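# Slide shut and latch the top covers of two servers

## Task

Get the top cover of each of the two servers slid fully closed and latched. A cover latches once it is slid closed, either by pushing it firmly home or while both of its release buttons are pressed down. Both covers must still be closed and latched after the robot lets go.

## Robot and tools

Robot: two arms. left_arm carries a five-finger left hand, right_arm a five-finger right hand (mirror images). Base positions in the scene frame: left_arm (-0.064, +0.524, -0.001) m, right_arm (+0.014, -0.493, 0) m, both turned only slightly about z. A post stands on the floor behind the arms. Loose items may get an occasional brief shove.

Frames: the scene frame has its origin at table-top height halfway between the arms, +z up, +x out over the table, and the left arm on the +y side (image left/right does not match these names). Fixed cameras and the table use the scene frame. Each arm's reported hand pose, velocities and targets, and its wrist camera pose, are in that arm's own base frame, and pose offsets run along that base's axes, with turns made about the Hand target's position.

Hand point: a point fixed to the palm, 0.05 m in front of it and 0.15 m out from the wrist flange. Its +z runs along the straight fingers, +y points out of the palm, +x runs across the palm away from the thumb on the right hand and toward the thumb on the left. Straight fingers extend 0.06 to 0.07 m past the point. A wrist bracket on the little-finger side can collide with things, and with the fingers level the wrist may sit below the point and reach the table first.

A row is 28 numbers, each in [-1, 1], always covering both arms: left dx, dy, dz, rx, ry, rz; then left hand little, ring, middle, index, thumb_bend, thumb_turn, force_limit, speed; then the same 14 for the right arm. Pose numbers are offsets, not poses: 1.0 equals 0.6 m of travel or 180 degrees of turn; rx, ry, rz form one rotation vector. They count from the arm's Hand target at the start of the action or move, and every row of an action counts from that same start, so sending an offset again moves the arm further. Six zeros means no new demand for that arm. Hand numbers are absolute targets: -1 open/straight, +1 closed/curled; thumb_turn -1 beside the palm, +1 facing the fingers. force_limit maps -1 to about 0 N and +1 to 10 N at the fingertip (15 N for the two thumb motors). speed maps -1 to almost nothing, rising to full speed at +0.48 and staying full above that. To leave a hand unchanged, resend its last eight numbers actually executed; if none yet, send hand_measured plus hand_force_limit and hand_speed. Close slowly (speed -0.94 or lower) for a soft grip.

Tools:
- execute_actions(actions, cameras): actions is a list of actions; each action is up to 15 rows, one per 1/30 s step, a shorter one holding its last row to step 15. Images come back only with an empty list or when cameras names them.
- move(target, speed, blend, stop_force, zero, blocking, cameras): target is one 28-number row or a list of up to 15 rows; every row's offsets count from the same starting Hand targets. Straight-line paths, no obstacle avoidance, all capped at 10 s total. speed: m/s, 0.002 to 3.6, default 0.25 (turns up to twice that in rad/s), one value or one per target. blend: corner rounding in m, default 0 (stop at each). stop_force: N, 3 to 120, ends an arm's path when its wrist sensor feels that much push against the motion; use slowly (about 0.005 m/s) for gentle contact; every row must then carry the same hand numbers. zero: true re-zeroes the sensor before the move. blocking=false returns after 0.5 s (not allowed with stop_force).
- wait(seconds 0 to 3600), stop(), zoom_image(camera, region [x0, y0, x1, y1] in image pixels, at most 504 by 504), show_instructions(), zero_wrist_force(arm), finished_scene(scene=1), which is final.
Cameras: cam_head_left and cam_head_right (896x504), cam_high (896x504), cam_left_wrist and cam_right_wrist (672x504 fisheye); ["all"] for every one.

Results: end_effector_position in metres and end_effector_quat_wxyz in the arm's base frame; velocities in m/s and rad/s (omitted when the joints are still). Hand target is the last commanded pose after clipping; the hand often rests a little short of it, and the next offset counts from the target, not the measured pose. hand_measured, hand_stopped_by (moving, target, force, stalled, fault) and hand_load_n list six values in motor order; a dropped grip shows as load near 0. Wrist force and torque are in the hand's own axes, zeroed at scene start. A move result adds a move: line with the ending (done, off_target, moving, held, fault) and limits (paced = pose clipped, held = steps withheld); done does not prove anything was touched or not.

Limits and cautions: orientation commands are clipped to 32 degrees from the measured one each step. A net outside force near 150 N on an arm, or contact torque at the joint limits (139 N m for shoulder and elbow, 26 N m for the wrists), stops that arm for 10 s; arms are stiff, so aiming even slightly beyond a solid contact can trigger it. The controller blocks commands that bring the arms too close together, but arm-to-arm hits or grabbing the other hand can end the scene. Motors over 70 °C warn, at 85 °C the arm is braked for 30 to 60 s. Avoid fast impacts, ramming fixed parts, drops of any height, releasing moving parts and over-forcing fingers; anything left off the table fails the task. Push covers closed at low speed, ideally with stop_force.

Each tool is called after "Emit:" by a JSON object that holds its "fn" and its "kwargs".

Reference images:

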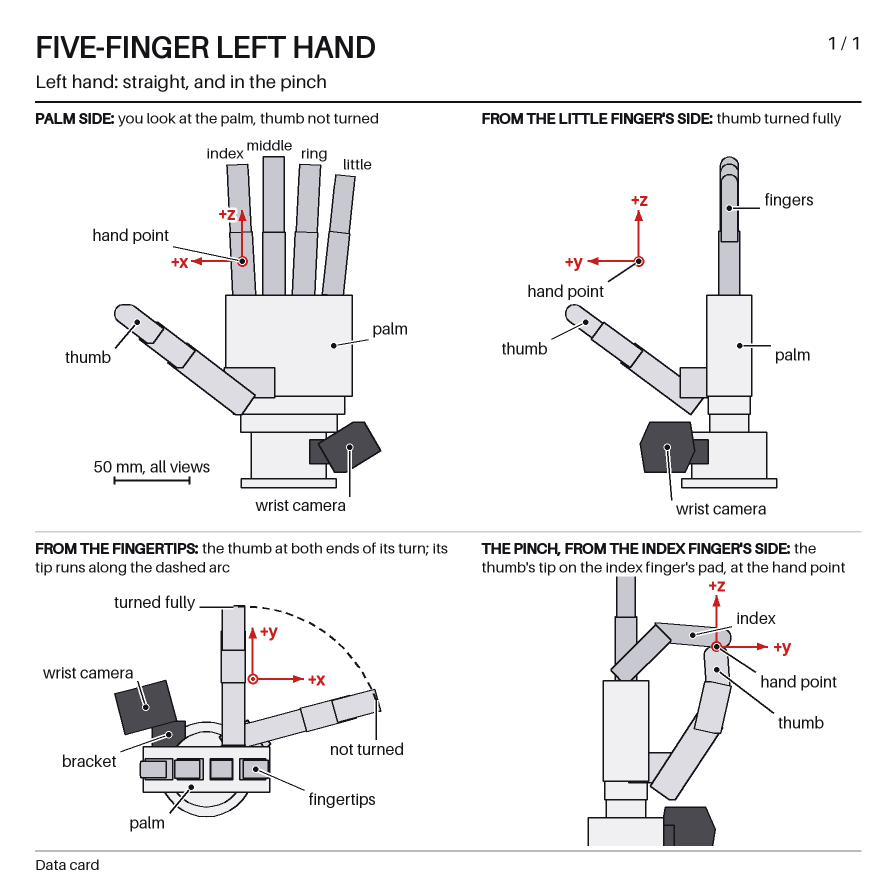

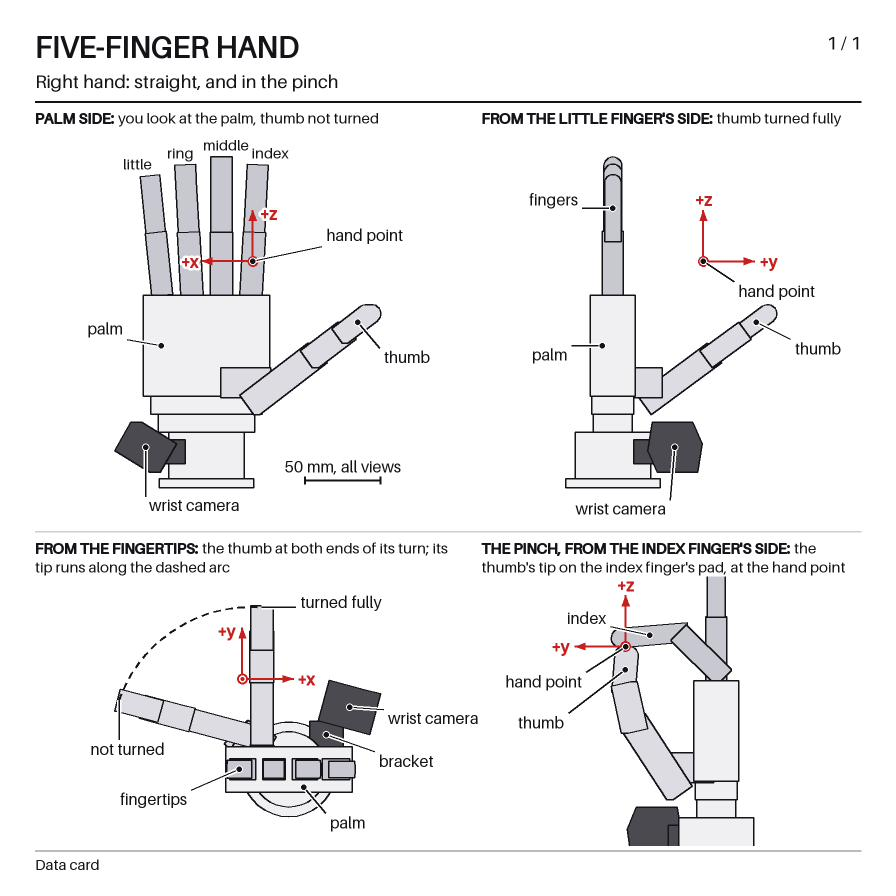

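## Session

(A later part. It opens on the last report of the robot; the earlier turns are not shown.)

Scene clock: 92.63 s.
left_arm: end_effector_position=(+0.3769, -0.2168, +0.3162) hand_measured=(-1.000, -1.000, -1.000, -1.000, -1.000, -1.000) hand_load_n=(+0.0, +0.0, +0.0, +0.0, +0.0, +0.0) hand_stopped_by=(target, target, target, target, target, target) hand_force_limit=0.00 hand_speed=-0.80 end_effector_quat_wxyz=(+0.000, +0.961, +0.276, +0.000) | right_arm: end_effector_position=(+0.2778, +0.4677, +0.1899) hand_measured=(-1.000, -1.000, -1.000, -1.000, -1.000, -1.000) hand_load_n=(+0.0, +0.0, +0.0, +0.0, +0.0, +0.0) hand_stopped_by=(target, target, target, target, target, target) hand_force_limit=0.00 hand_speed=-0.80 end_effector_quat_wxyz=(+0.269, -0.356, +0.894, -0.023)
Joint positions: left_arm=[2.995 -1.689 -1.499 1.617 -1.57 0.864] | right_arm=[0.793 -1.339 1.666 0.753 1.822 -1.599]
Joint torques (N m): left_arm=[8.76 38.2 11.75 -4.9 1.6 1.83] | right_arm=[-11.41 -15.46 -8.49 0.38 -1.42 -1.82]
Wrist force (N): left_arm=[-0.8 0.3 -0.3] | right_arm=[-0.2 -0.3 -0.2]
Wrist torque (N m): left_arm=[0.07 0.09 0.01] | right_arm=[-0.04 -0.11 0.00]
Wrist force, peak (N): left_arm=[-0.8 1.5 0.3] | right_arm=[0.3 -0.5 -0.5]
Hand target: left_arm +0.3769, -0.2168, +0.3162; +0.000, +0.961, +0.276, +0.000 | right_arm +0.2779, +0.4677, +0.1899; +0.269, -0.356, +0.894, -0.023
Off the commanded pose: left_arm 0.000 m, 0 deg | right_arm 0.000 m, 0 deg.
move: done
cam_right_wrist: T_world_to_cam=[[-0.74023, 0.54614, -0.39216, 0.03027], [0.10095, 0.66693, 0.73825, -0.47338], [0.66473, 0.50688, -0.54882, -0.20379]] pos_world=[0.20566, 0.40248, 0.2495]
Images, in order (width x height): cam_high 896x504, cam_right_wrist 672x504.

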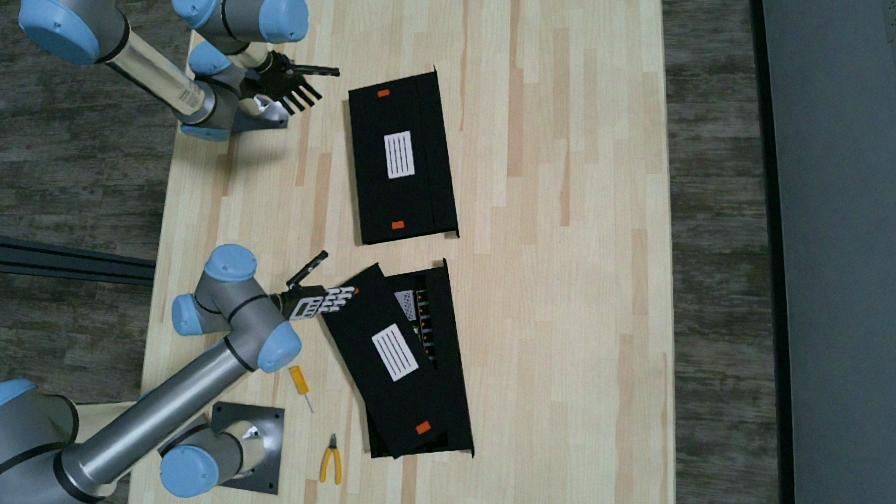

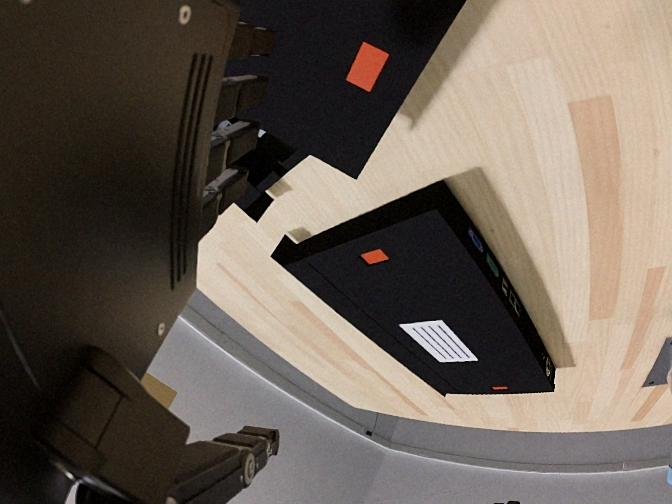

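Emit:
{"fn": "move", "kwargs": {"target": [[0,0,0,0,0,0,-1,-1,-1,-1,-1,-1,0,-0.8, 0,0,0.1,0,0,0,-1,-1,-1,-1,-1,-1,0,-0.8],[0,0,0,0,0,0,-1,-1,-1,-1,-1,-1,0,-0.8, 0.480,-0.648,0.1,-0.0356,0.1707,-0.0548,-1,-1,-1,-1,-1,-1,0,-0.8],[0.0627,-0.427,-0.2787,-0.0788,-0.1112,-0.5998,-1,-1,-1,-1,-1,-1,0,-0.8, 0.480,-0.648,0.1,-0.0356,0.1707,-0.0548,-1,-1,-1,-1,-1,-1,0,-0.8]], "cameras": ["all"], "speed": 0.3, "blend": [0.03,0.0,0.0]}}

Scene clock: 141.00 s.
left_arm: end_effector_position=(+0.4145, -0.4730, +0.1490) hand_measured=(-1.000, -1.000, -1.000, -1.000, -1.000, -1.000) hand_load_n=(+0.0, +0.0, +0.0, +0.0, +0.0, +0.0) hand_stopped_by=(target, target, target, target, target, target) hand_force_limit=0.00 hand_speed=-0.80 end_effector_quat_wxyz=(+0.142, +0.768, -0.614, +0.113) | right_arm: end_effector_position=(+0.5659, +0.0789, +0.2499) hand_measured=(-1.000, -1.000, -1.000, -1.000, -1.000, -1.000) hand_load_n=(+0.0, +0.0, +0.0, +0.0, +0.0, +0.0) hand_stopped_by=(target, target, target, target, target, target) hand_force_limit=0.00 hand_speed=-0.80 end_effector_quat_wxyz=(+0.000, -0.287, +0.958, +0.000)
Joint positions: left_arm=[2.74 -2.298 -1.097 1.972 -1.235 2.493] | right_arm=[-0.214 -0.897 0.883 1.585 1.571 -2.367]
Joint torques (N m): left_arm=[-8.54 34.01 23.43 -4.68 2.17 1.61] | right_arm=[-7.39 -32.14 -29.11 3.63 1.79 -1.65]
Wrist force (N): left_arm=[-0.5 0.4 -0.2] | right_arm=[0.2 0.1 0.1]
Wrist torque (N m): left_arm=[0.08 0.08 -0.01] | right_arm=[-0.06 -0.03 0.04]
Wrist force, peak (N): left_arm=[-1.1 0.3 -0.6] | right_arm=[0.0 -1.6 0.0]
Hand target: left_arm +0.4145, -0.4730, +0.1490; +0.142, +0.768, -0.614, +0.113 | right_arm +0.5659, +0.0789, +0.2499; +0.000, -0.287, +0.958, +0.000
Off the commanded pose: left_arm 0.000 m, 0 deg | right_arm 0.000 m, 0 deg.
move: done
cam_left_wrist: T_world_to_cam=[[0.99955, -0.00857, 0.02889, -0.42701], [-0.02864, -0.5685, 0.82218, -0.38541], [0.00938, -0.82264, -0.56849, -0.19162]] pos_world=[0.41758, -0.3804, 0.22028]
cam_right_wrist: T_world_to_cam=[[-0.75569, 0.65312, -0.04866, 0.39377], [0.5558, 0.67884, 0.47987, -0.48122], [0.34644, 0.33559, -0.87599, 0.11004]] pos_world=[0.52691, 0.03256, 0.34648]

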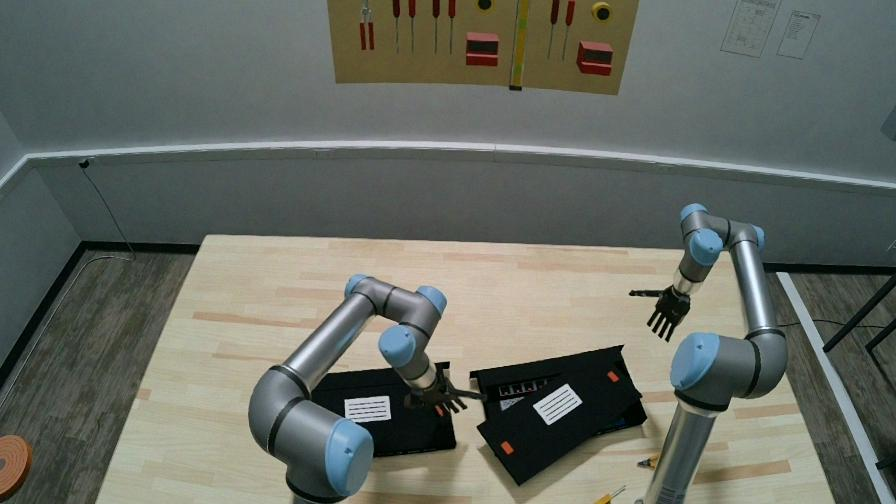

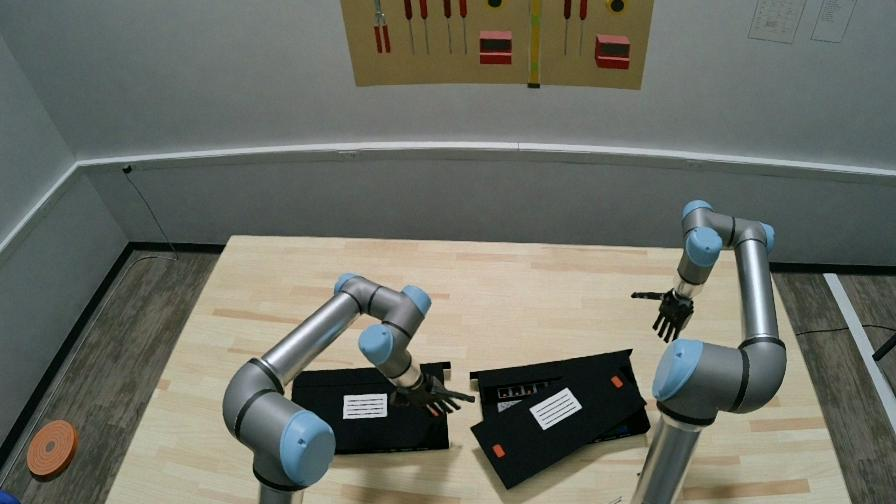

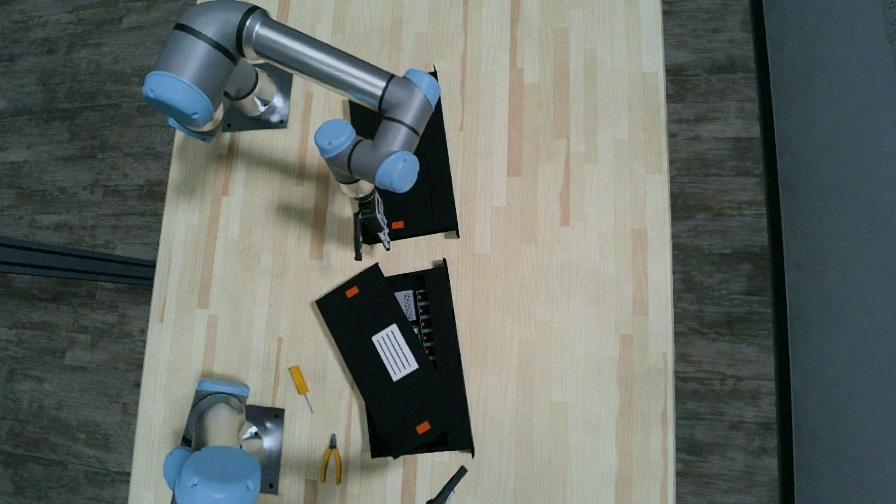

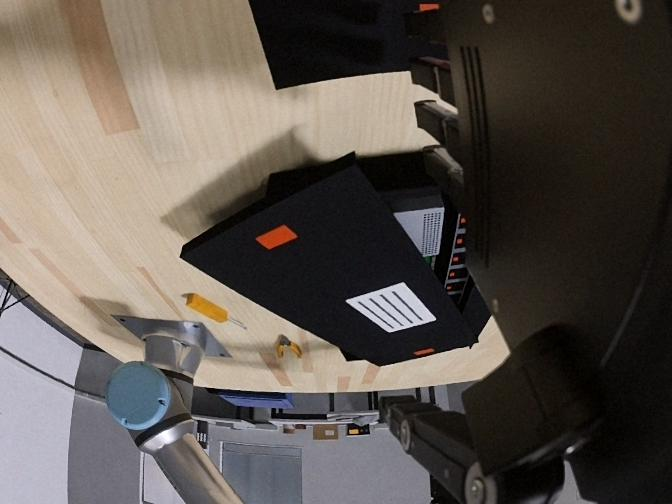

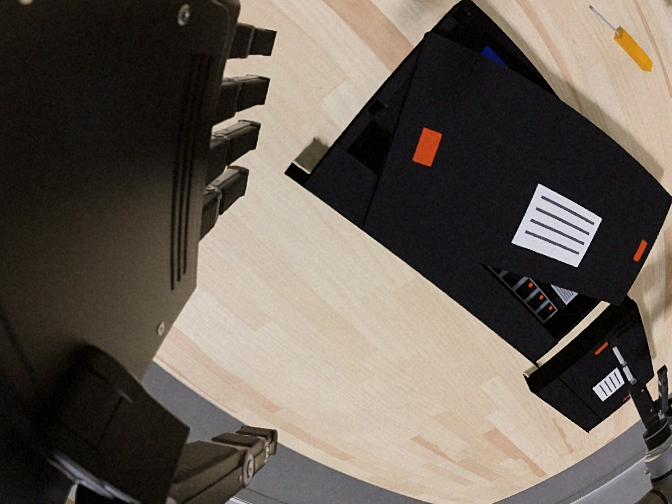

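Great views.

Emit:
{"fn": "zoom_image", "kwargs": {"camera": "cam_right_wrist", "region": [280, 0, 560, 250]}}

Emit:
{"fn": "zoom_image", "kwargs": {"camera": "cam_left_wrist", "region": [170, 130, 500, 370]}}

Emit:
{"fn": "zoom_image", "kwargs": {"camera": "cam_right_wrist", "region": [500, 280, 672, 440]}}

Scaled by 1.800 from the camera's image (finer frame: 960x720).

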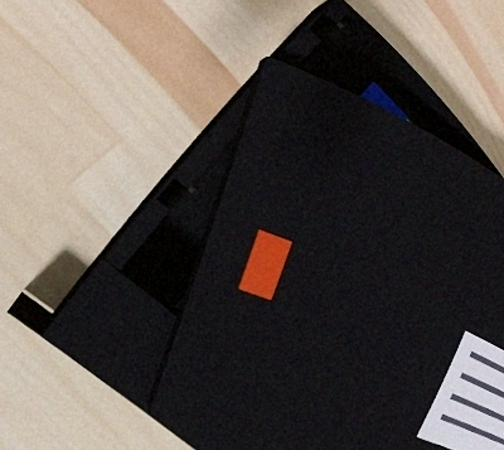

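Scaled by 1.527 from the camera's image (finer frame: 960x720).

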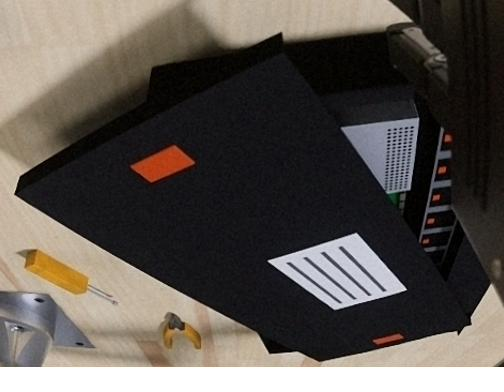

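Scaled by 2.930 from the camera's image (finer frame: 960x720).

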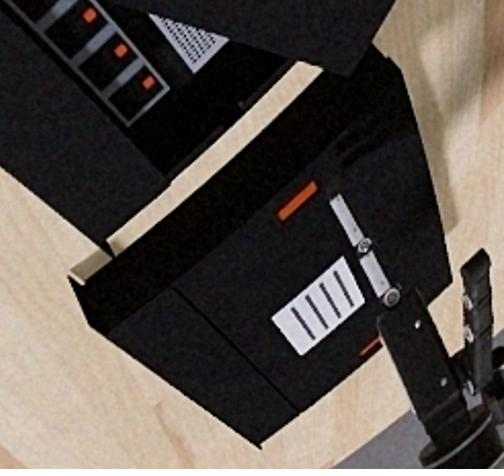

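Emit:
{"fn": "zoom_image", "kwargs": {"camera": "cam_right_wrist", "region": [340, 70, 440, 170]}}

Emit:
{"fn": "zoom_image", "kwargs": {"camera": "cam_right_wrist", "region": [410, 0, 510, 80]}}

Emit:
{"fn": "zoom_image", "kwargs": {"camera": "cam_right_wrist", "region": [350, 130, 470, 250]}}

Emit:
{"fn": "zoom_image", "kwargs": {"camera": "cam_left_wrist", "region": [170, 140, 290, 270]}}

Emit:
{"fn": "zoom_image", "kwargs": {"camera": "cam_left_wrist", "region": [260, 140, 440, 220]}}

Emit:
{"fn": "zoom_image", "kwargs": {"camera": "cam_left_wrist", "region": [330, 300, 510, 380]}}

Scaled by 5.040 from the camera's image (finer frame: 960x720).

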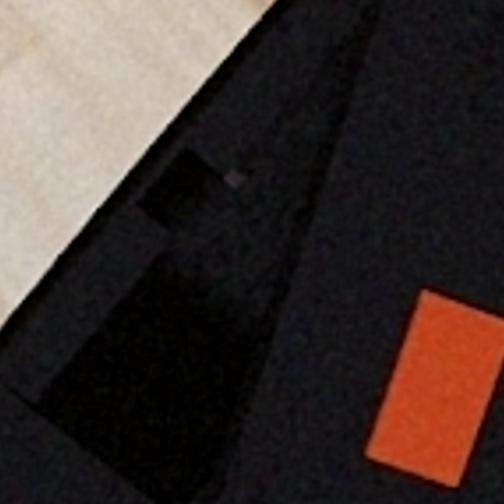

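Scaled by 5.040 from the camera's image (finer frame: 960x720).

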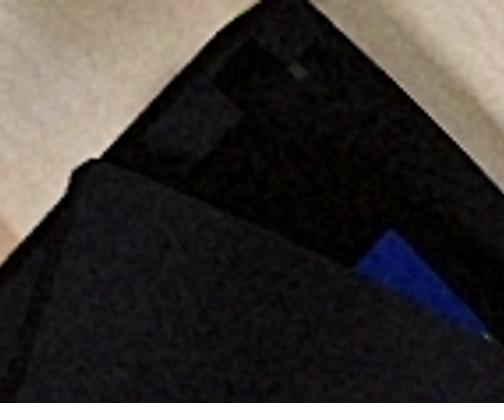

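Scaled by 4.200 from the camera's image (finer frame: 960x720).

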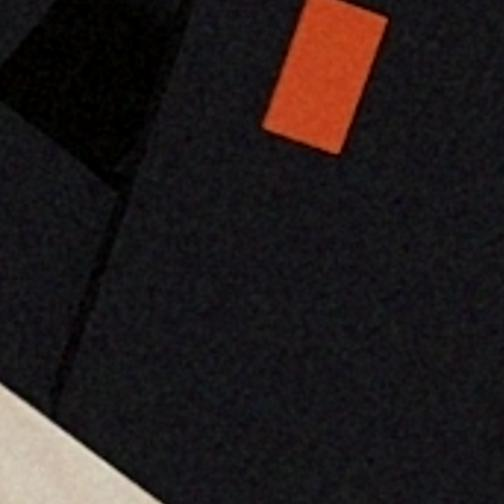

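Scaled by 3.877 from the camera's image (finer frame: 960x720).

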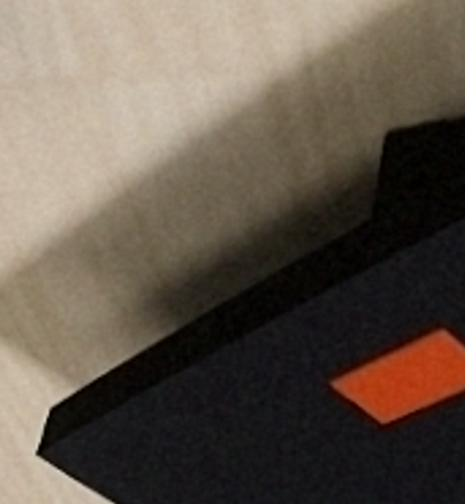

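Scaled by 2.800 from the camera's image (finer frame: 960x720).

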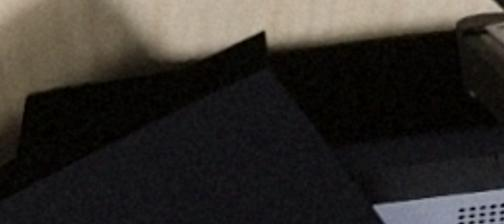

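Scaled by 2.800 from the camera's image (finer frame: 960x720).

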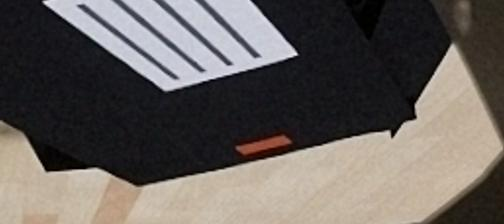

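Emit:
{"fn": "move", "kwargs": {"target": [[-0.09,-0.05,0.1,0.039,0.055,0.30,-1,-1,-1,-1,-1,-1,0,-0.8, 0,-0.1,0,0,0,0,-1,-1,-1,-1,-1,-1,0,-0.8],[-0.180,-0.0923,0.002,0.0785,0.1107,0.6009,-1,-1,-1,-1,-1,-1,0,-0.8, 0,-0.1,-0.1667,0,0,0,-1,-1,-1,-1,-1,-1,0,-0.8]], "cameras": ["all"], "blend": [0.02,0]}}

Scene clock: 162.23 s.
left_arm: end_effector_position=(+0.3065, -0.5284, +0.1502) hand_measured=(-1.000, -1.000, -1.000, -1.000, -1.000, -1.000) hand_load_n=(+0.0, +0.0, +0.0, +0.0, +0.0, +0.0) hand_stopped_by=(target, target, target, target, target, target) hand_force_limit=0.00 hand_speed=-0.80 end_effector_quat_wxyz=(+0.000, +0.961, +0.278, +0.000) | right_arm: end_effector_position=(+0.5659, +0.0189, +0.1499) hand_measured=(-1.000, -1.000, -1.000, -1.000, -1.000, -1.000) hand_load_n=(+0.0, -0.5, +0.0, +0.0, +0.0, +0.0) hand_stopped_by=(target, target, target, target, target, target) hand_force_limit=0.00 hand_speed=-0.80 end_effector_quat_wxyz=(+0.000, -0.287, +0.958, +0.000)
Joint positions: left_arm=[2.28 -2.22 -1.18 1.83 -1.572 0.146] | right_arm=[-0.318 -0.862 1.081 1.352 1.571 -2.471]
Joint torques (N m): left_arm=[-8.88 30.44 24.11 -5.13 0.44 -2.66] | right_arm=[-11.29 -33.18 -6.95 0.94 -1.5 -0.95]
Wrist force (N): left_arm=[-0.7 0.6 -0.5] | right_arm=[0.1 0.3 -0.1]
Wrist torque (N m): left_arm=[0.14 0.08 0.10] | right_arm=[-0.01 -0.01 0.05]
Wrist force, peak (N): left_arm=[-1.1 0.6 -0.7] | right_arm=[0.6 0.2 -0.1]
Hand target: left_arm +0.3065, -0.5284, +0.1502; +0.000, +0.961, +0.278, +0.000 | right_arm +0.5659, +0.0189, +0.1498; +0.000, -0.287, +0.958, +0.000
Off the commanded pose: left_arm 0.000 m, 0 deg | right_arm 0.000 m, 0 deg.
move: done
cam_left_wrist: T_world_to_cam=[[-0.31674, 0.94819, 0.02454, 0.59004], [0.78676, 0.24819, 0.56516, -0.20074], [0.52979, 0.19831, -0.82461, 0.1829]] pos_world=[0.24792, -0.54592, 0.2498]
cam_right_wrist: T_world_to_cam=[[-0.75572, 0.65309, -0.04859, 0.42809], [0.55581, 0.67885, 0.47982, -0.3925], [0.34635, 0.3356, -0.87602, 0.04263]] pos_world=[0.52691, -0.02744, 0.24648]

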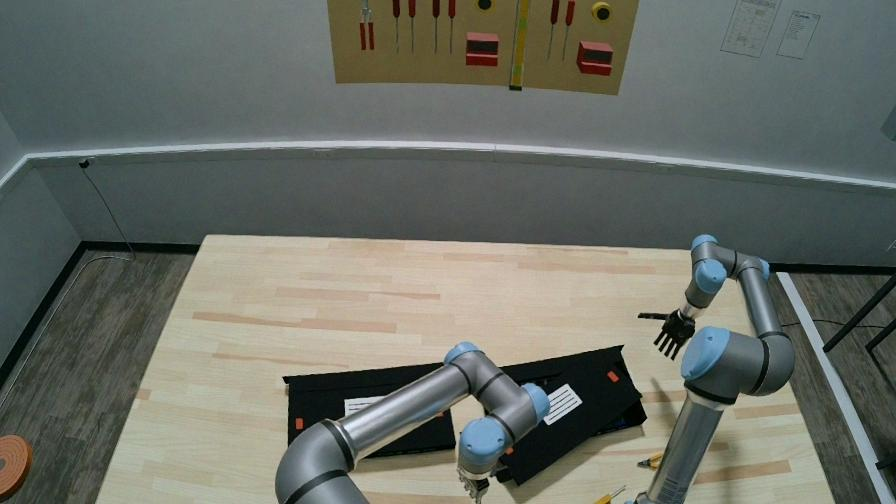

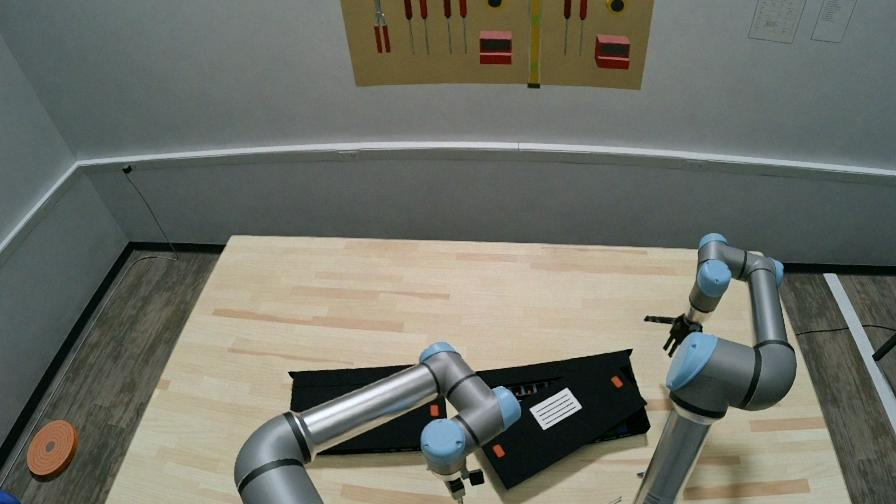

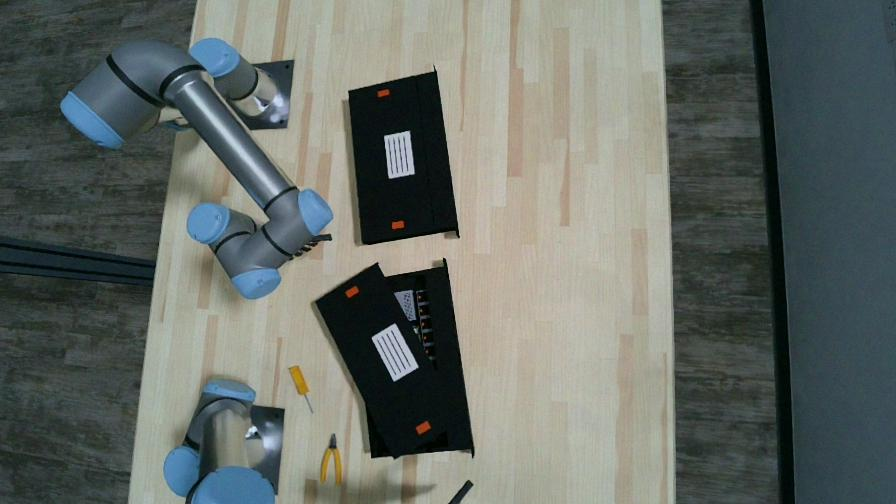

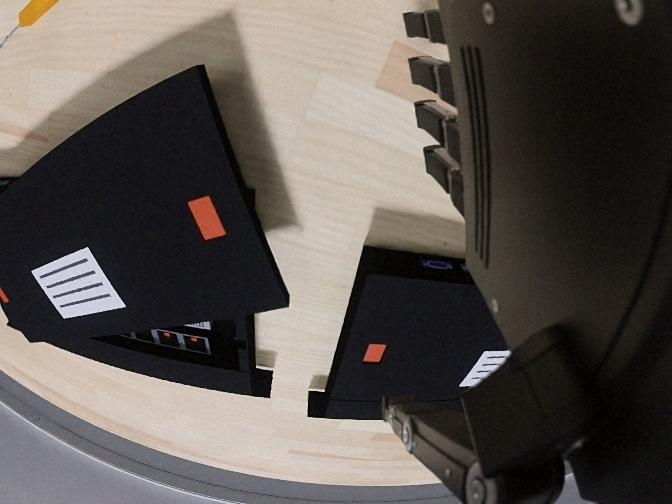

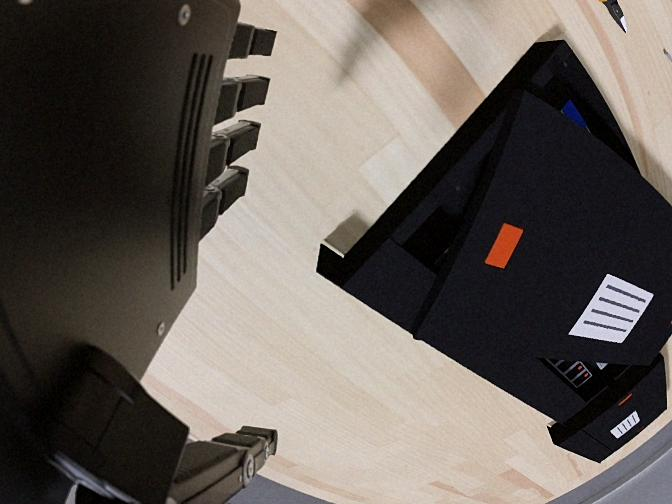

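Emit:
{"fn": "zoom_image", "kwargs": {"camera": "cam_right_wrist", "region": [310, 30, 640, 350]}}

Emit:
{"fn": "zoom_image", "kwargs": {"camera": "cam_left_wrist", "region": [0, 50, 310, 410]}}

Scaled by 1.527 from the camera's image (finer frame: 960x720).

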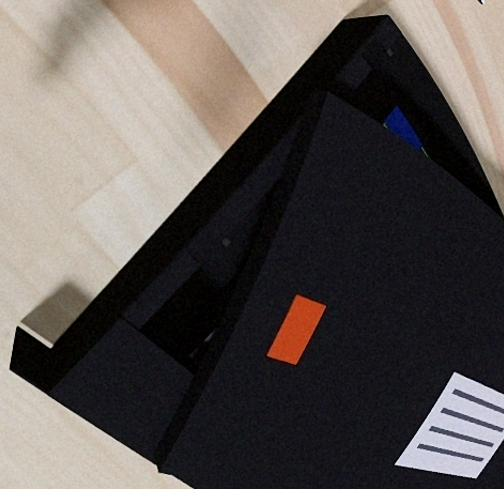

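Scaled by 1.400 from the camera's image (finer frame: 960x720).

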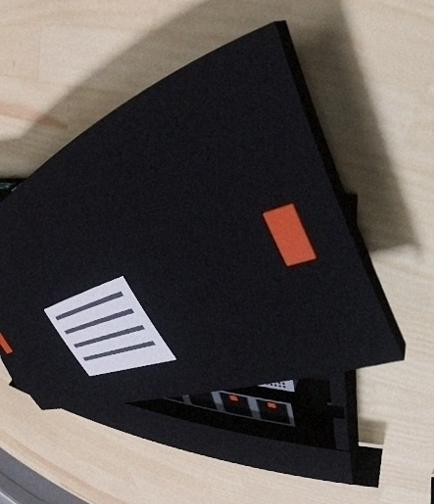

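Emit:
{"fn": "move", "kwargs": {"target": [0,0,-0.11,0,0,0,-1,-1,-1,-1,-1,-1,0,-0.8, 0,0,-0.11,0,0,0,-1,-1,-1,-1,-1,-1,0,-0.8], "speed": 0.05}}

Emit:
{"fn": "move", "kwargs": {"target": [0,0,-0.05,0,0,0,-1,-1,-1,-1,-1,-1,0,-0.8, 0,0,-0.05,0,0,0,-1,-1,-1,-1,-1,-1,0,-0.8], "speed": 0.008, "stop_force": 4}}

Scene clock: 168.40 s.
left_arm: end_effector_position=(+0.3065, -0.5284, +0.0843) hand_measured=(-1.000, -1.000, -1.000, -1.000, -1.000, -1.000) hand_load_n=(+0.0, +0.0, +0.0, +0.0, +0.0, +0.0) hand_stopped_by=(target, target, target, target, target, target) hand_force_limit=0.00 hand_speed=-0.80 end_effector_quat_wxyz=(+0.000, +0.961, +0.278, +0.000) | right_arm: end_effector_position=(+0.5659, +0.0189, +0.0839) hand_measured=(-1.000, -1.000, -1.000, -1.000, -1.000, -1.000) hand_load_n=(+0.0, +0.0, +0.0, +0.0, +0.0, +0.0) hand_stopped_by=(target, target, target, target, target, target) hand_force_limit=0.00 hand_speed=-0.80 end_effector_quat_wxyz=(+0.000, -0.287, +0.958, +0.000)
Joint positions: left_arm=[2.28 -2.274 -1.267 1.97 -1.572 0.146] | right_arm=[-0.318 -0.814 1.171 1.214 1.571 -2.471]
Joint torques (N m): left_arm=[-7.71 32.48 10 0.21 -0.9 -2.37] | right_arm=[-8.82 -33.81 -6.71 1.18 0.46 -0.24]
Wrist force (N): left_arm=[-0.7 0.5 -0.6] | right_arm=[0.3 0.5 -0.1]
Wrist torque (N m): left_arm=[0.13 0.07 0.12] | right_arm=[0.02 -0.04 0.07]
Wrist force, peak (N): left_arm=[-1.0 0.5 -0.8] | right_arm=[0.5 0.5 0.1]
Hand target: left_arm +0.3065, -0.5284, +0.0842; +0.000, +0.961, +0.278, +0.000 | right_arm +0.5659, +0.0189, +0.0838; +0.000, -0.287, +0.958, +0.000
Off the commanded pose: left_arm 0.000 m, 0 deg | right_arm 0.000 m, 0 deg.
move: done

Scene clock: 171.37 s.
left_arm: end_effector_position=(+0.3065, -0.5284, +0.0707) hand_measured=(-1.000, -1.000, -1.000, -1.000, -1.000, -1.000) hand_load_n=(+0.0, +0.0, +0.0, +0.0, +0.0, +0.0) hand_stopped_by=(target, target, target, target, target, target) hand_force_limit=0.00 hand_speed=-0.80 end_effector_quat_wxyz=(+0.000, +0.961, +0.278, +0.000) | right_arm: end_effector_position=(+0.5659, +0.0189, +0.0711) hand_measured=(-1.000, -1.000, -1.000, -1.000, -1.000, -1.000) hand_load_n=(+0.0, +0.0, -0.5, +0.0, +0.0, +0.0) hand_stopped_by=(target, target, target, target, target, target) hand_force_limit=0.00 hand_speed=-0.80 end_effector_quat_wxyz=(+0.000, -0.287, +0.958, +0.000)
Joint positions: left_arm=[2.28 -2.287 -1.281 1.997 -1.572 0.146] | right_arm=[-0.318 -0.802 1.185 1.188 1.571 -2.471]
Joint torques (N m): left_arm=[-6.63 57.83 21.42 -4.33 0.82 -0.6] | right_arm=[-8.47 -55.65 -26.43 2.96 -1.29 -0.19]
Wrist force (N): left_arm=[-0.7 0.3 -5.5] | right_arm=[0.1 0.0 -6.0]
Wrist torque (N m): left_arm=[0.39 -0.01 0.12] | right_arm=[0.30 0.03 0.04]
Wrist force, peak (N): left_arm=[-0.4 0.3 -12.8] | right_arm=[0.0 0.1 -12.1]
Hand target: left_arm +0.3065, -0.5284, +0.0707; +0.000, +0.961, +0.278, +0.000 (not the last commanded pose) | right_arm +0.5659, +0.0189, +0.0711; +0.000, -0.287, +0.958, +0.000 (not the last commanded pose)
Off the commanded pose: left_arm 0.017 m, 0 deg | right_arm 0.017 m, 0 deg.
move: contact (left_arm, right_arm)

Emit:
{"fn": "move", "kwargs": {"target": [[0,0,0.13,0,0,0,-1,-1,-1,-1,-1,-1,0,-0.8, 0,0,0.13,0,0,0,-1,-1,-1,-1,-1,-1,0,-0.8],[0.3925,0.266,0.13,0,0,0,-1,-1,-1,-1,-1,-1,0,-0.8, 0,0,0.13,0,0,0,-1,-1,-1,-1,-1,-1,0,-0.8],[0.3925,0.266,0.1,0,0,0,-1,-1,-1,-1,-1,-1,0,-0.8, 0,0,0.13,0,0,0,-1,-1,-1,-1,-1,-1,0,-0.8]], "blend": [0.02,0.01,0], "speed": 0.2, "cameras": ["cam_left_wrist","cam_right_wrist"]}}

Emit:
{"fn": "move", "kwargs": {"target": [0,0,-0.05,0,0,0,-1,-1,-1,-1,-1,-1,0,-0.8, 0,0,0,0,0,0,-1,-1,-1,-1,-1,-1,0,-0.8], "speed": 0.008, "stop_force": 4}}

Scene clock: 178.73 s.
left_arm: end_effector_position=(+0.5419, -0.3688, +0.1309) hand_measured=(-1.000, -1.000, -1.000, -1.000, -1.000, -1.000) hand_load_n=(+0.0, +0.0, +0.0, +0.0, +0.0, +0.0) hand_stopped_by=(target, target, target, target, target, target) hand_force_limit=0.00 hand_speed=-0.80 end_effector_quat_wxyz=(+0.000, +0.961, +0.278, +0.000) | right_arm: end_effector_position=(+0.5659, +0.0189, +0.1491) hand_measured=(-1.000, -1.000, -1.000, -1.000, -1.000, -1.000) hand_load_n=(+0.0, +0.0, +0.0, +0.0, +0.0, +0.0) hand_stopped_by=(target, target, target, target, target, target) hand_force_limit=0.00 hand_speed=-0.80 end_effector_quat_wxyz=(+0.000, -0.287, +0.958, +0.000)
Joint positions: left_arm=[2.765 -2.325 -1.052 1.806 -1.571 0.631] | right_arm=[-0.318 -0.862 1.083 1.351 1.571 -2.471]
Joint torques (N m): left_arm=[8.3 35.05 12.22 0.31 1.6 1.78] | right_arm=[-4.15 -59.35 -27.87 3.59 1.79 -1.53]
Wrist force (N): left_arm=[-0.6 0.6 -0.4] | right_arm=[0.8 0.2 0.0]
Wrist torque (N m): left_arm=[0.13 0.07 0.00] | right_arm=[-0.03 -0.15 0.09]
Wrist force, peak (N): left_arm=[-1.0 0.5 -5.7] | right_arm=[0.4 0.2 -6.2]
Hand target: left_arm +0.5420, -0.3688, +0.1307; +0.000, +0.961, +0.278, +0.000 | right_arm +0.5659, +0.0189, +0.1491; +0.000, -0.287, +0.958, +0.000
Off the commanded pose: left_arm 0.000 m, 0 deg | right_arm 0.000 m, 0 deg.
move: done; blend cut to 0.009 m at target 2
cam_left_wrist: T_world_to_cam=[[-0.31689, 0.94814, 0.02454, 0.51389], [0.78671, 0.24831, 0.56519, -0.41456], [0.52978, 0.19841, -0.8246, 0.01068]] pos_world=[0.48332, -0.38642, 0.2305]
cam_right_wrist: T_world_to_cam=[[-0.75572, 0.65309, -0.04859, 0.42806], [0.55581, 0.67885, 0.47982, -0.39217], [0.34635, 0.3356, -0.87602, 0.04202]] pos_world=[0.52691, -0.02744, 0.24578]

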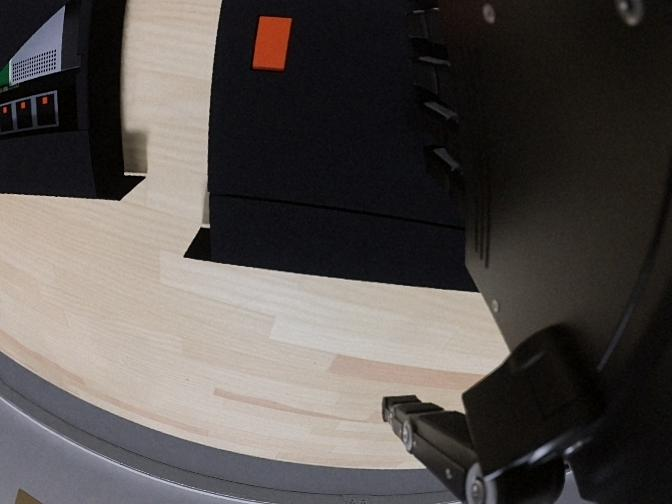

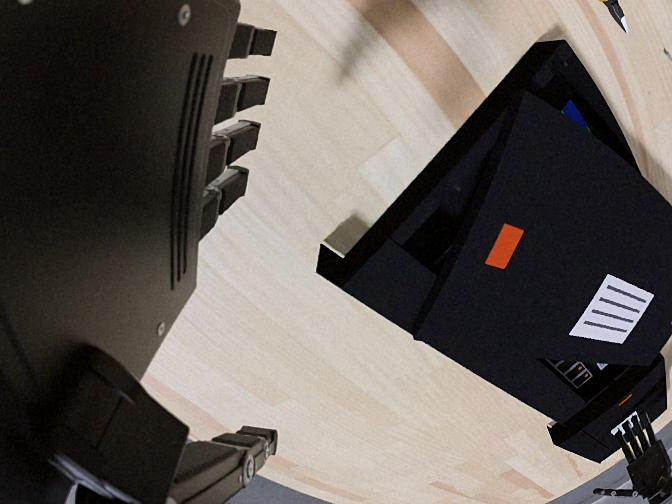

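Scene clock: 181.90 s.
left_arm: end_effector_position=(+0.5420, -0.3688, +0.1171) hand_measured=(-1.000, -1.000, -1.000, -1.000, -1.000, -1.000) hand_load_n=(+0.0, +0.0, -0.5, +0.0, +0.0, +0.0) hand_stopped_by=(target, target, target, target, target, target) hand_force_limit=0.00 hand_speed=-0.80 end_effector_quat_wxyz=(+0.000, +0.961, +0.278, +0.000) | right_arm: end_effector_position=(+0.5659, +0.0189, +0.1491) hand_measured=(-1.000, -1.000, -1.000, -1.000, -1.000, -1.000) hand_load_n=(+0.0, +0.0, +0.0, +0.0, +0.0, +0.0) hand_stopped_by=(target, target, target, target, target, target) hand_force_limit=0.00 hand_speed=-0.80 end_effector_quat_wxyz=(+0.000, -0.287, +0.958, +0.000)
Joint positions: left_arm=[2.765 -2.334 -1.072 1.835 -1.571 0.632] | right_arm=[-0.318 -0.862 1.083 1.351 1.571 -2.471]
Joint torques (N m): left_arm=[7.91 61.08 22.3 -4.52 1.71 1.75] | right_arm=[-4.4 -58.98 -29.08 3.5 1.82 -1.67]
Wrist force (N): left_arm=[-0.5 0.4 -4.5] | right_arm=[0.9 -0.1 -0.2]
Wrist torque (N m): left_arm=[0.33 -0.03 0.01] | right_arm=[-0.06 -0.16 0.09]
Wrist force, peak (N): left_arm=[-0.4 0.7 -11.5] | right_arm=[1.1 0.3 0.1]
Hand target: left_arm +0.5420, -0.3688, +0.1171; +0.000, +0.961, +0.278, +0.000 (not the last commanded pose) | right_arm +0.5659, +0.0189, +0.1491; +0.000, -0.287, +0.958, +0.000
Off the commanded pose: left_arm 0.016 m, 0 deg | right_arm 0.000 m, 0 deg.
move: contact (left_arm)

Emit:
{"fn": "zoom_image", "kwargs": {"camera": "cam_left_wrist", "region": [180, 150, 280, 270]}}

Emit:
{"fn": "zoom_image", "kwargs": {"camera": "cam_left_wrist", "region": [380, 190, 480, 260]}}

Scaled by 4.200 from the camera's image (finer frame: 960x720).
This view is cut from an older image: the scene may have changed since it was taken.

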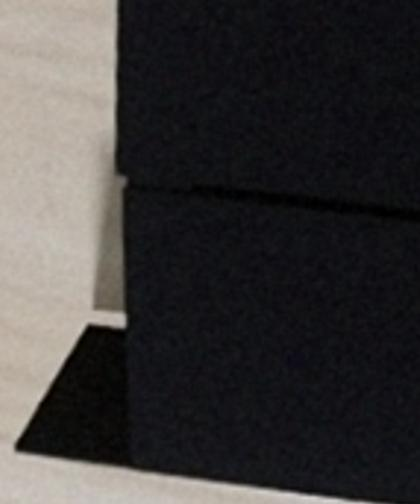

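Scaled by 5.040 from the camera's image (finer frame: 960x720).
This view is cut from an older image: the scene may have changed since it was taken.

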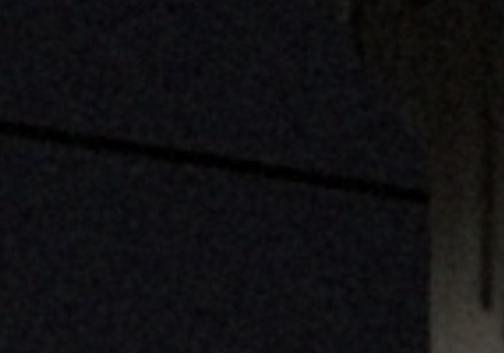

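Emit:
{"fn": "move", "kwargs": {"target": [[0,0,0.06,0,0,0,-1,-1,-1,-1,-1,-1,0,-0.8, 0,0,0,0,0,0,-1,-1,-1,-1,-1,-1,0,-0.8],[-0.2283,-0.35,0.055,0,0,0,-1,-1,-1,-1,-1,-1,0,-0.8, -0.0457,0.1955,0,0,0,0,-1,-1,-1,-1,-1,-1,0,-0.8],[-0.2283,-0.35,-0.0385,0,0,0,-1,-1,-1,-1,-1,-1,0,-0.8, -0.0457,0.1955,-0.0485,0,0,0,-1,-1,-1,-1,-1,-1,0,-0.8]], "blend": [0.015,0,0], "speed": [0.2,0.2,0.08], "cameras": ["all"]}}

Scene clock: 205.43 s.
left_arm: end_effector_position=(+0.4050, -0.5788, +0.0941) hand_measured=(-1.000, -1.000, -1.000, -1.000, -1.000, -1.000) hand_load_n=(+0.0, +0.0, +0.0, +0.0, +0.0, +0.0) hand_stopped_by=(target, target, target, target, target, target) hand_force_limit=0.00 hand_speed=-0.80 end_effector_quat_wxyz=(+0.000, +0.961, +0.278, +0.000) | right_arm: end_effector_position=(+0.5384, +0.1362, +0.1201) hand_measured=(-1.000, -1.000, -1.000, -1.000, -1.000, -1.000) hand_load_n=(+0.0, +0.0, +0.0, +0.0, +0.0, +0.0) hand_stopped_by=(target, target, target, target, target, target) hand_force_limit=0.00 hand_speed=-0.80 end_effector_quat_wxyz=(+0.000, -0.287, +0.958, +0.000)
Joint positions: left_arm=[2.346 -2.517 -0.796 1.742 -1.572 0.212] | right_arm=[-0.119 -0.906 1.234 1.242 1.571 -2.272]
Joint torques (N m): left_arm=[-4.48 40.87 11.27 0.45 0.52 -0.4] | right_arm=[7.17 -32.59 -5.79 1.26 0.82 1.77]
Wrist force (N): left_arm=[-0.7 0.4 -0.5] | right_arm=[0.8 0.1 0.0]
Wrist torque (N m): left_arm=[0.10 0.09 0.13] | right_arm=[-0.06 -0.14 0.02]
Wrist force, peak (N): left_arm=[-0.6 0.7 -4.7] | right_arm=[1.1 0.4 -0.1]
Hand target: left_arm +0.4050, -0.5788, +0.0940; +0.000, +0.961, +0.278, +0.000 | right_arm +0.5384, +0.1362, +0.1200; +0.000, -0.287, +0.958, +0.000
Off the commanded pose: left_arm 0.000 m, 0 deg | right_arm 0.000 m, 0 deg.
move: done
cam_left_wrist: T_world_to_cam=[[-0.31694, 0.94812, 0.02462, 0.67041], [0.78669, 0.2483, 0.56521, -0.23394], [0.52977, 0.19851, -0.82458, 0.09457]] pos_world=[0.34642, -0.59632, 0.1937]
cam_right_wrist: T_world_to_cam=[[-0.75572, 0.65309, -0.04859, 0.32933], [0.55581, 0.67885, 0.47982, -0.4426], [0.34635, 0.3356, -0.87602, -0.01335]] pos_world=[0.49951, 0.08986, 0.21668]

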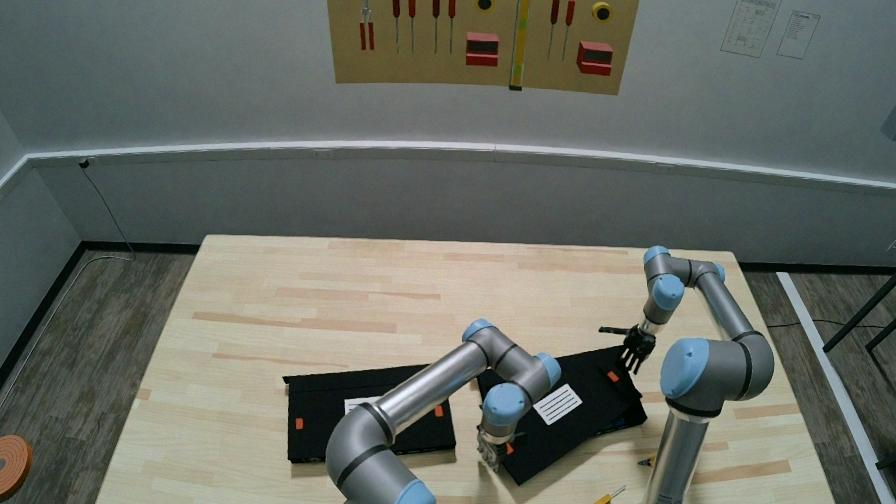

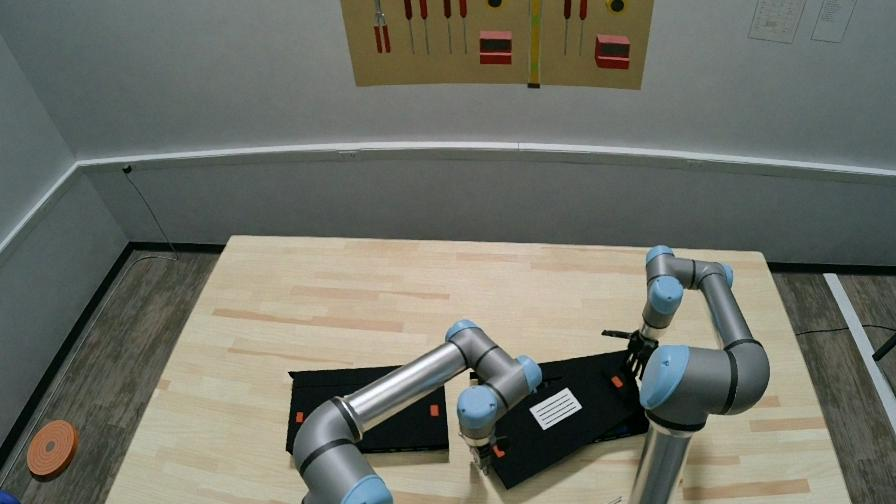

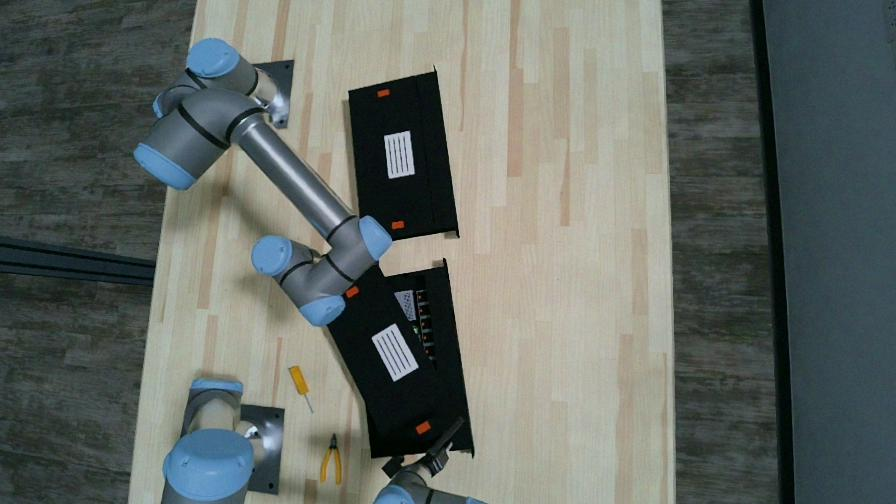

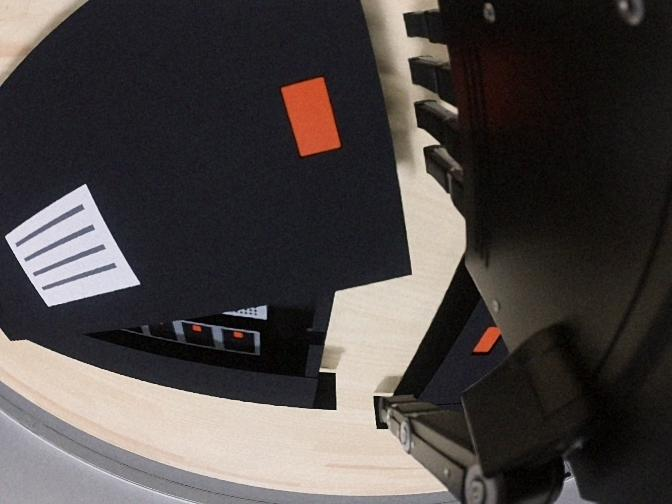

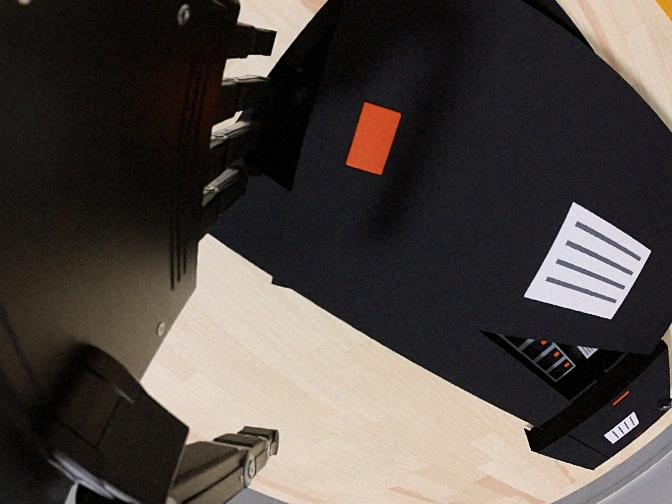

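Emit:
{"fn": "move", "kwargs": {"target": [0.0267,-0.0423,0,0,0,0,-1,-1,-1,-1,-1,-1,0,-0.8, 0,0,0,0,0,0,-1,-1,-1,-1,-1,-1,0,-0.8], "speed": 0.01, "stop_force": 3, "cameras": ["cam_left_wrist"]}}

Scene clock: 211.83 s.
left_arm: end_effector_position=(+0.4151, -0.5948, +0.0940) hand_measured=(-1.000, -1.000, -1.000, -1.000, -1.000, -1.000) hand_load_n=(+0.0, +0.0, +0.0, +0.0, +0.0, +0.0) hand_stopped_by=(target, target, target, target, target, target) hand_force_limit=0.00 hand_speed=-0.80 end_effector_quat_wxyz=(+0.000, +0.961, +0.278, +0.000) | right_arm: end_effector_position=(+0.5384, +0.1362, +0.1200) hand_measured=(-1.000, -1.000, -1.000, -1.000, -1.000, -1.000) hand_load_n=(+0.0, +0.0, +0.0, +0.0, +0.0, +0.0) hand_stopped_by=(target, target, target, target, target, target) hand_force_limit=0.00 hand_speed=-0.80 end_effector_quat_wxyz=(+0.000, -0.287, +0.958, +0.000)
Joint positions: left_arm=[2.34 -2.584 -0.668 1.682 -1.572 0.206] | right_arm=[-0.119 -0.906 1.235 1.242 1.571 -2.272]
Joint torques (N m): left_arm=[7.67 71.36 11.16 0.33 1.5 1.57] | right_arm=[-1.45 -31.51 -6.36 1.17 -1.21 1.6]
Wrist force (N): left_arm=[-0.9 0.8 -0.9] | right_arm=[0.8 0.0 -0.1]
Wrist torque (N m): left_arm=[0.19 0.11 0.10] | right_arm=[-0.05 -0.15 0.02]
Wrist force, peak (N): left_arm=[-0.4 -2.9 -1.2] | right_arm=[1.0 0.1 0.1]
Hand target: left_arm +0.4151, -0.5948, +0.0940; +0.000, +0.961, +0.278, +0.000 (not the last commanded pose) | right_arm +0.5384, +0.1362, +0.1200; +0.000, -0.287, +0.958, +0.000
Off the commanded pose: left_arm 0.011 m, 0 deg | right_arm 0.000 m, 0 deg.
move: contact (left_arm)
cam_left_wrist: T_world_to_cam=[[-0.31689, 0.94814, 0.02454, 0.68879], [0.78671, 0.24831, 0.56519, -0.23786], [0.52978, 0.19841, -0.8246, 0.09225]] pos_world=[0.35652, -0.61232, 0.1936]

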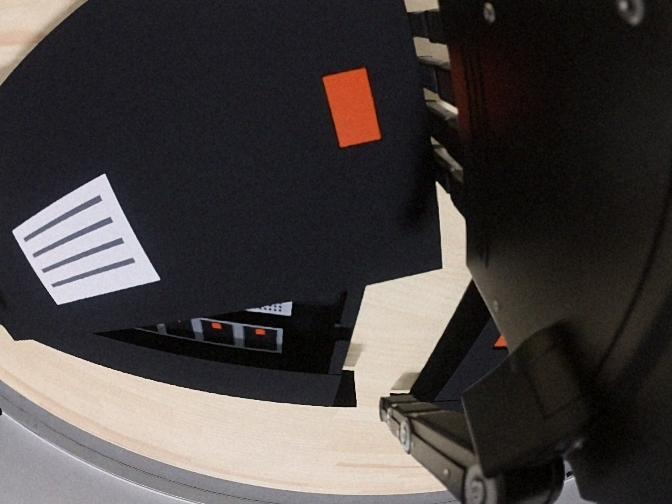

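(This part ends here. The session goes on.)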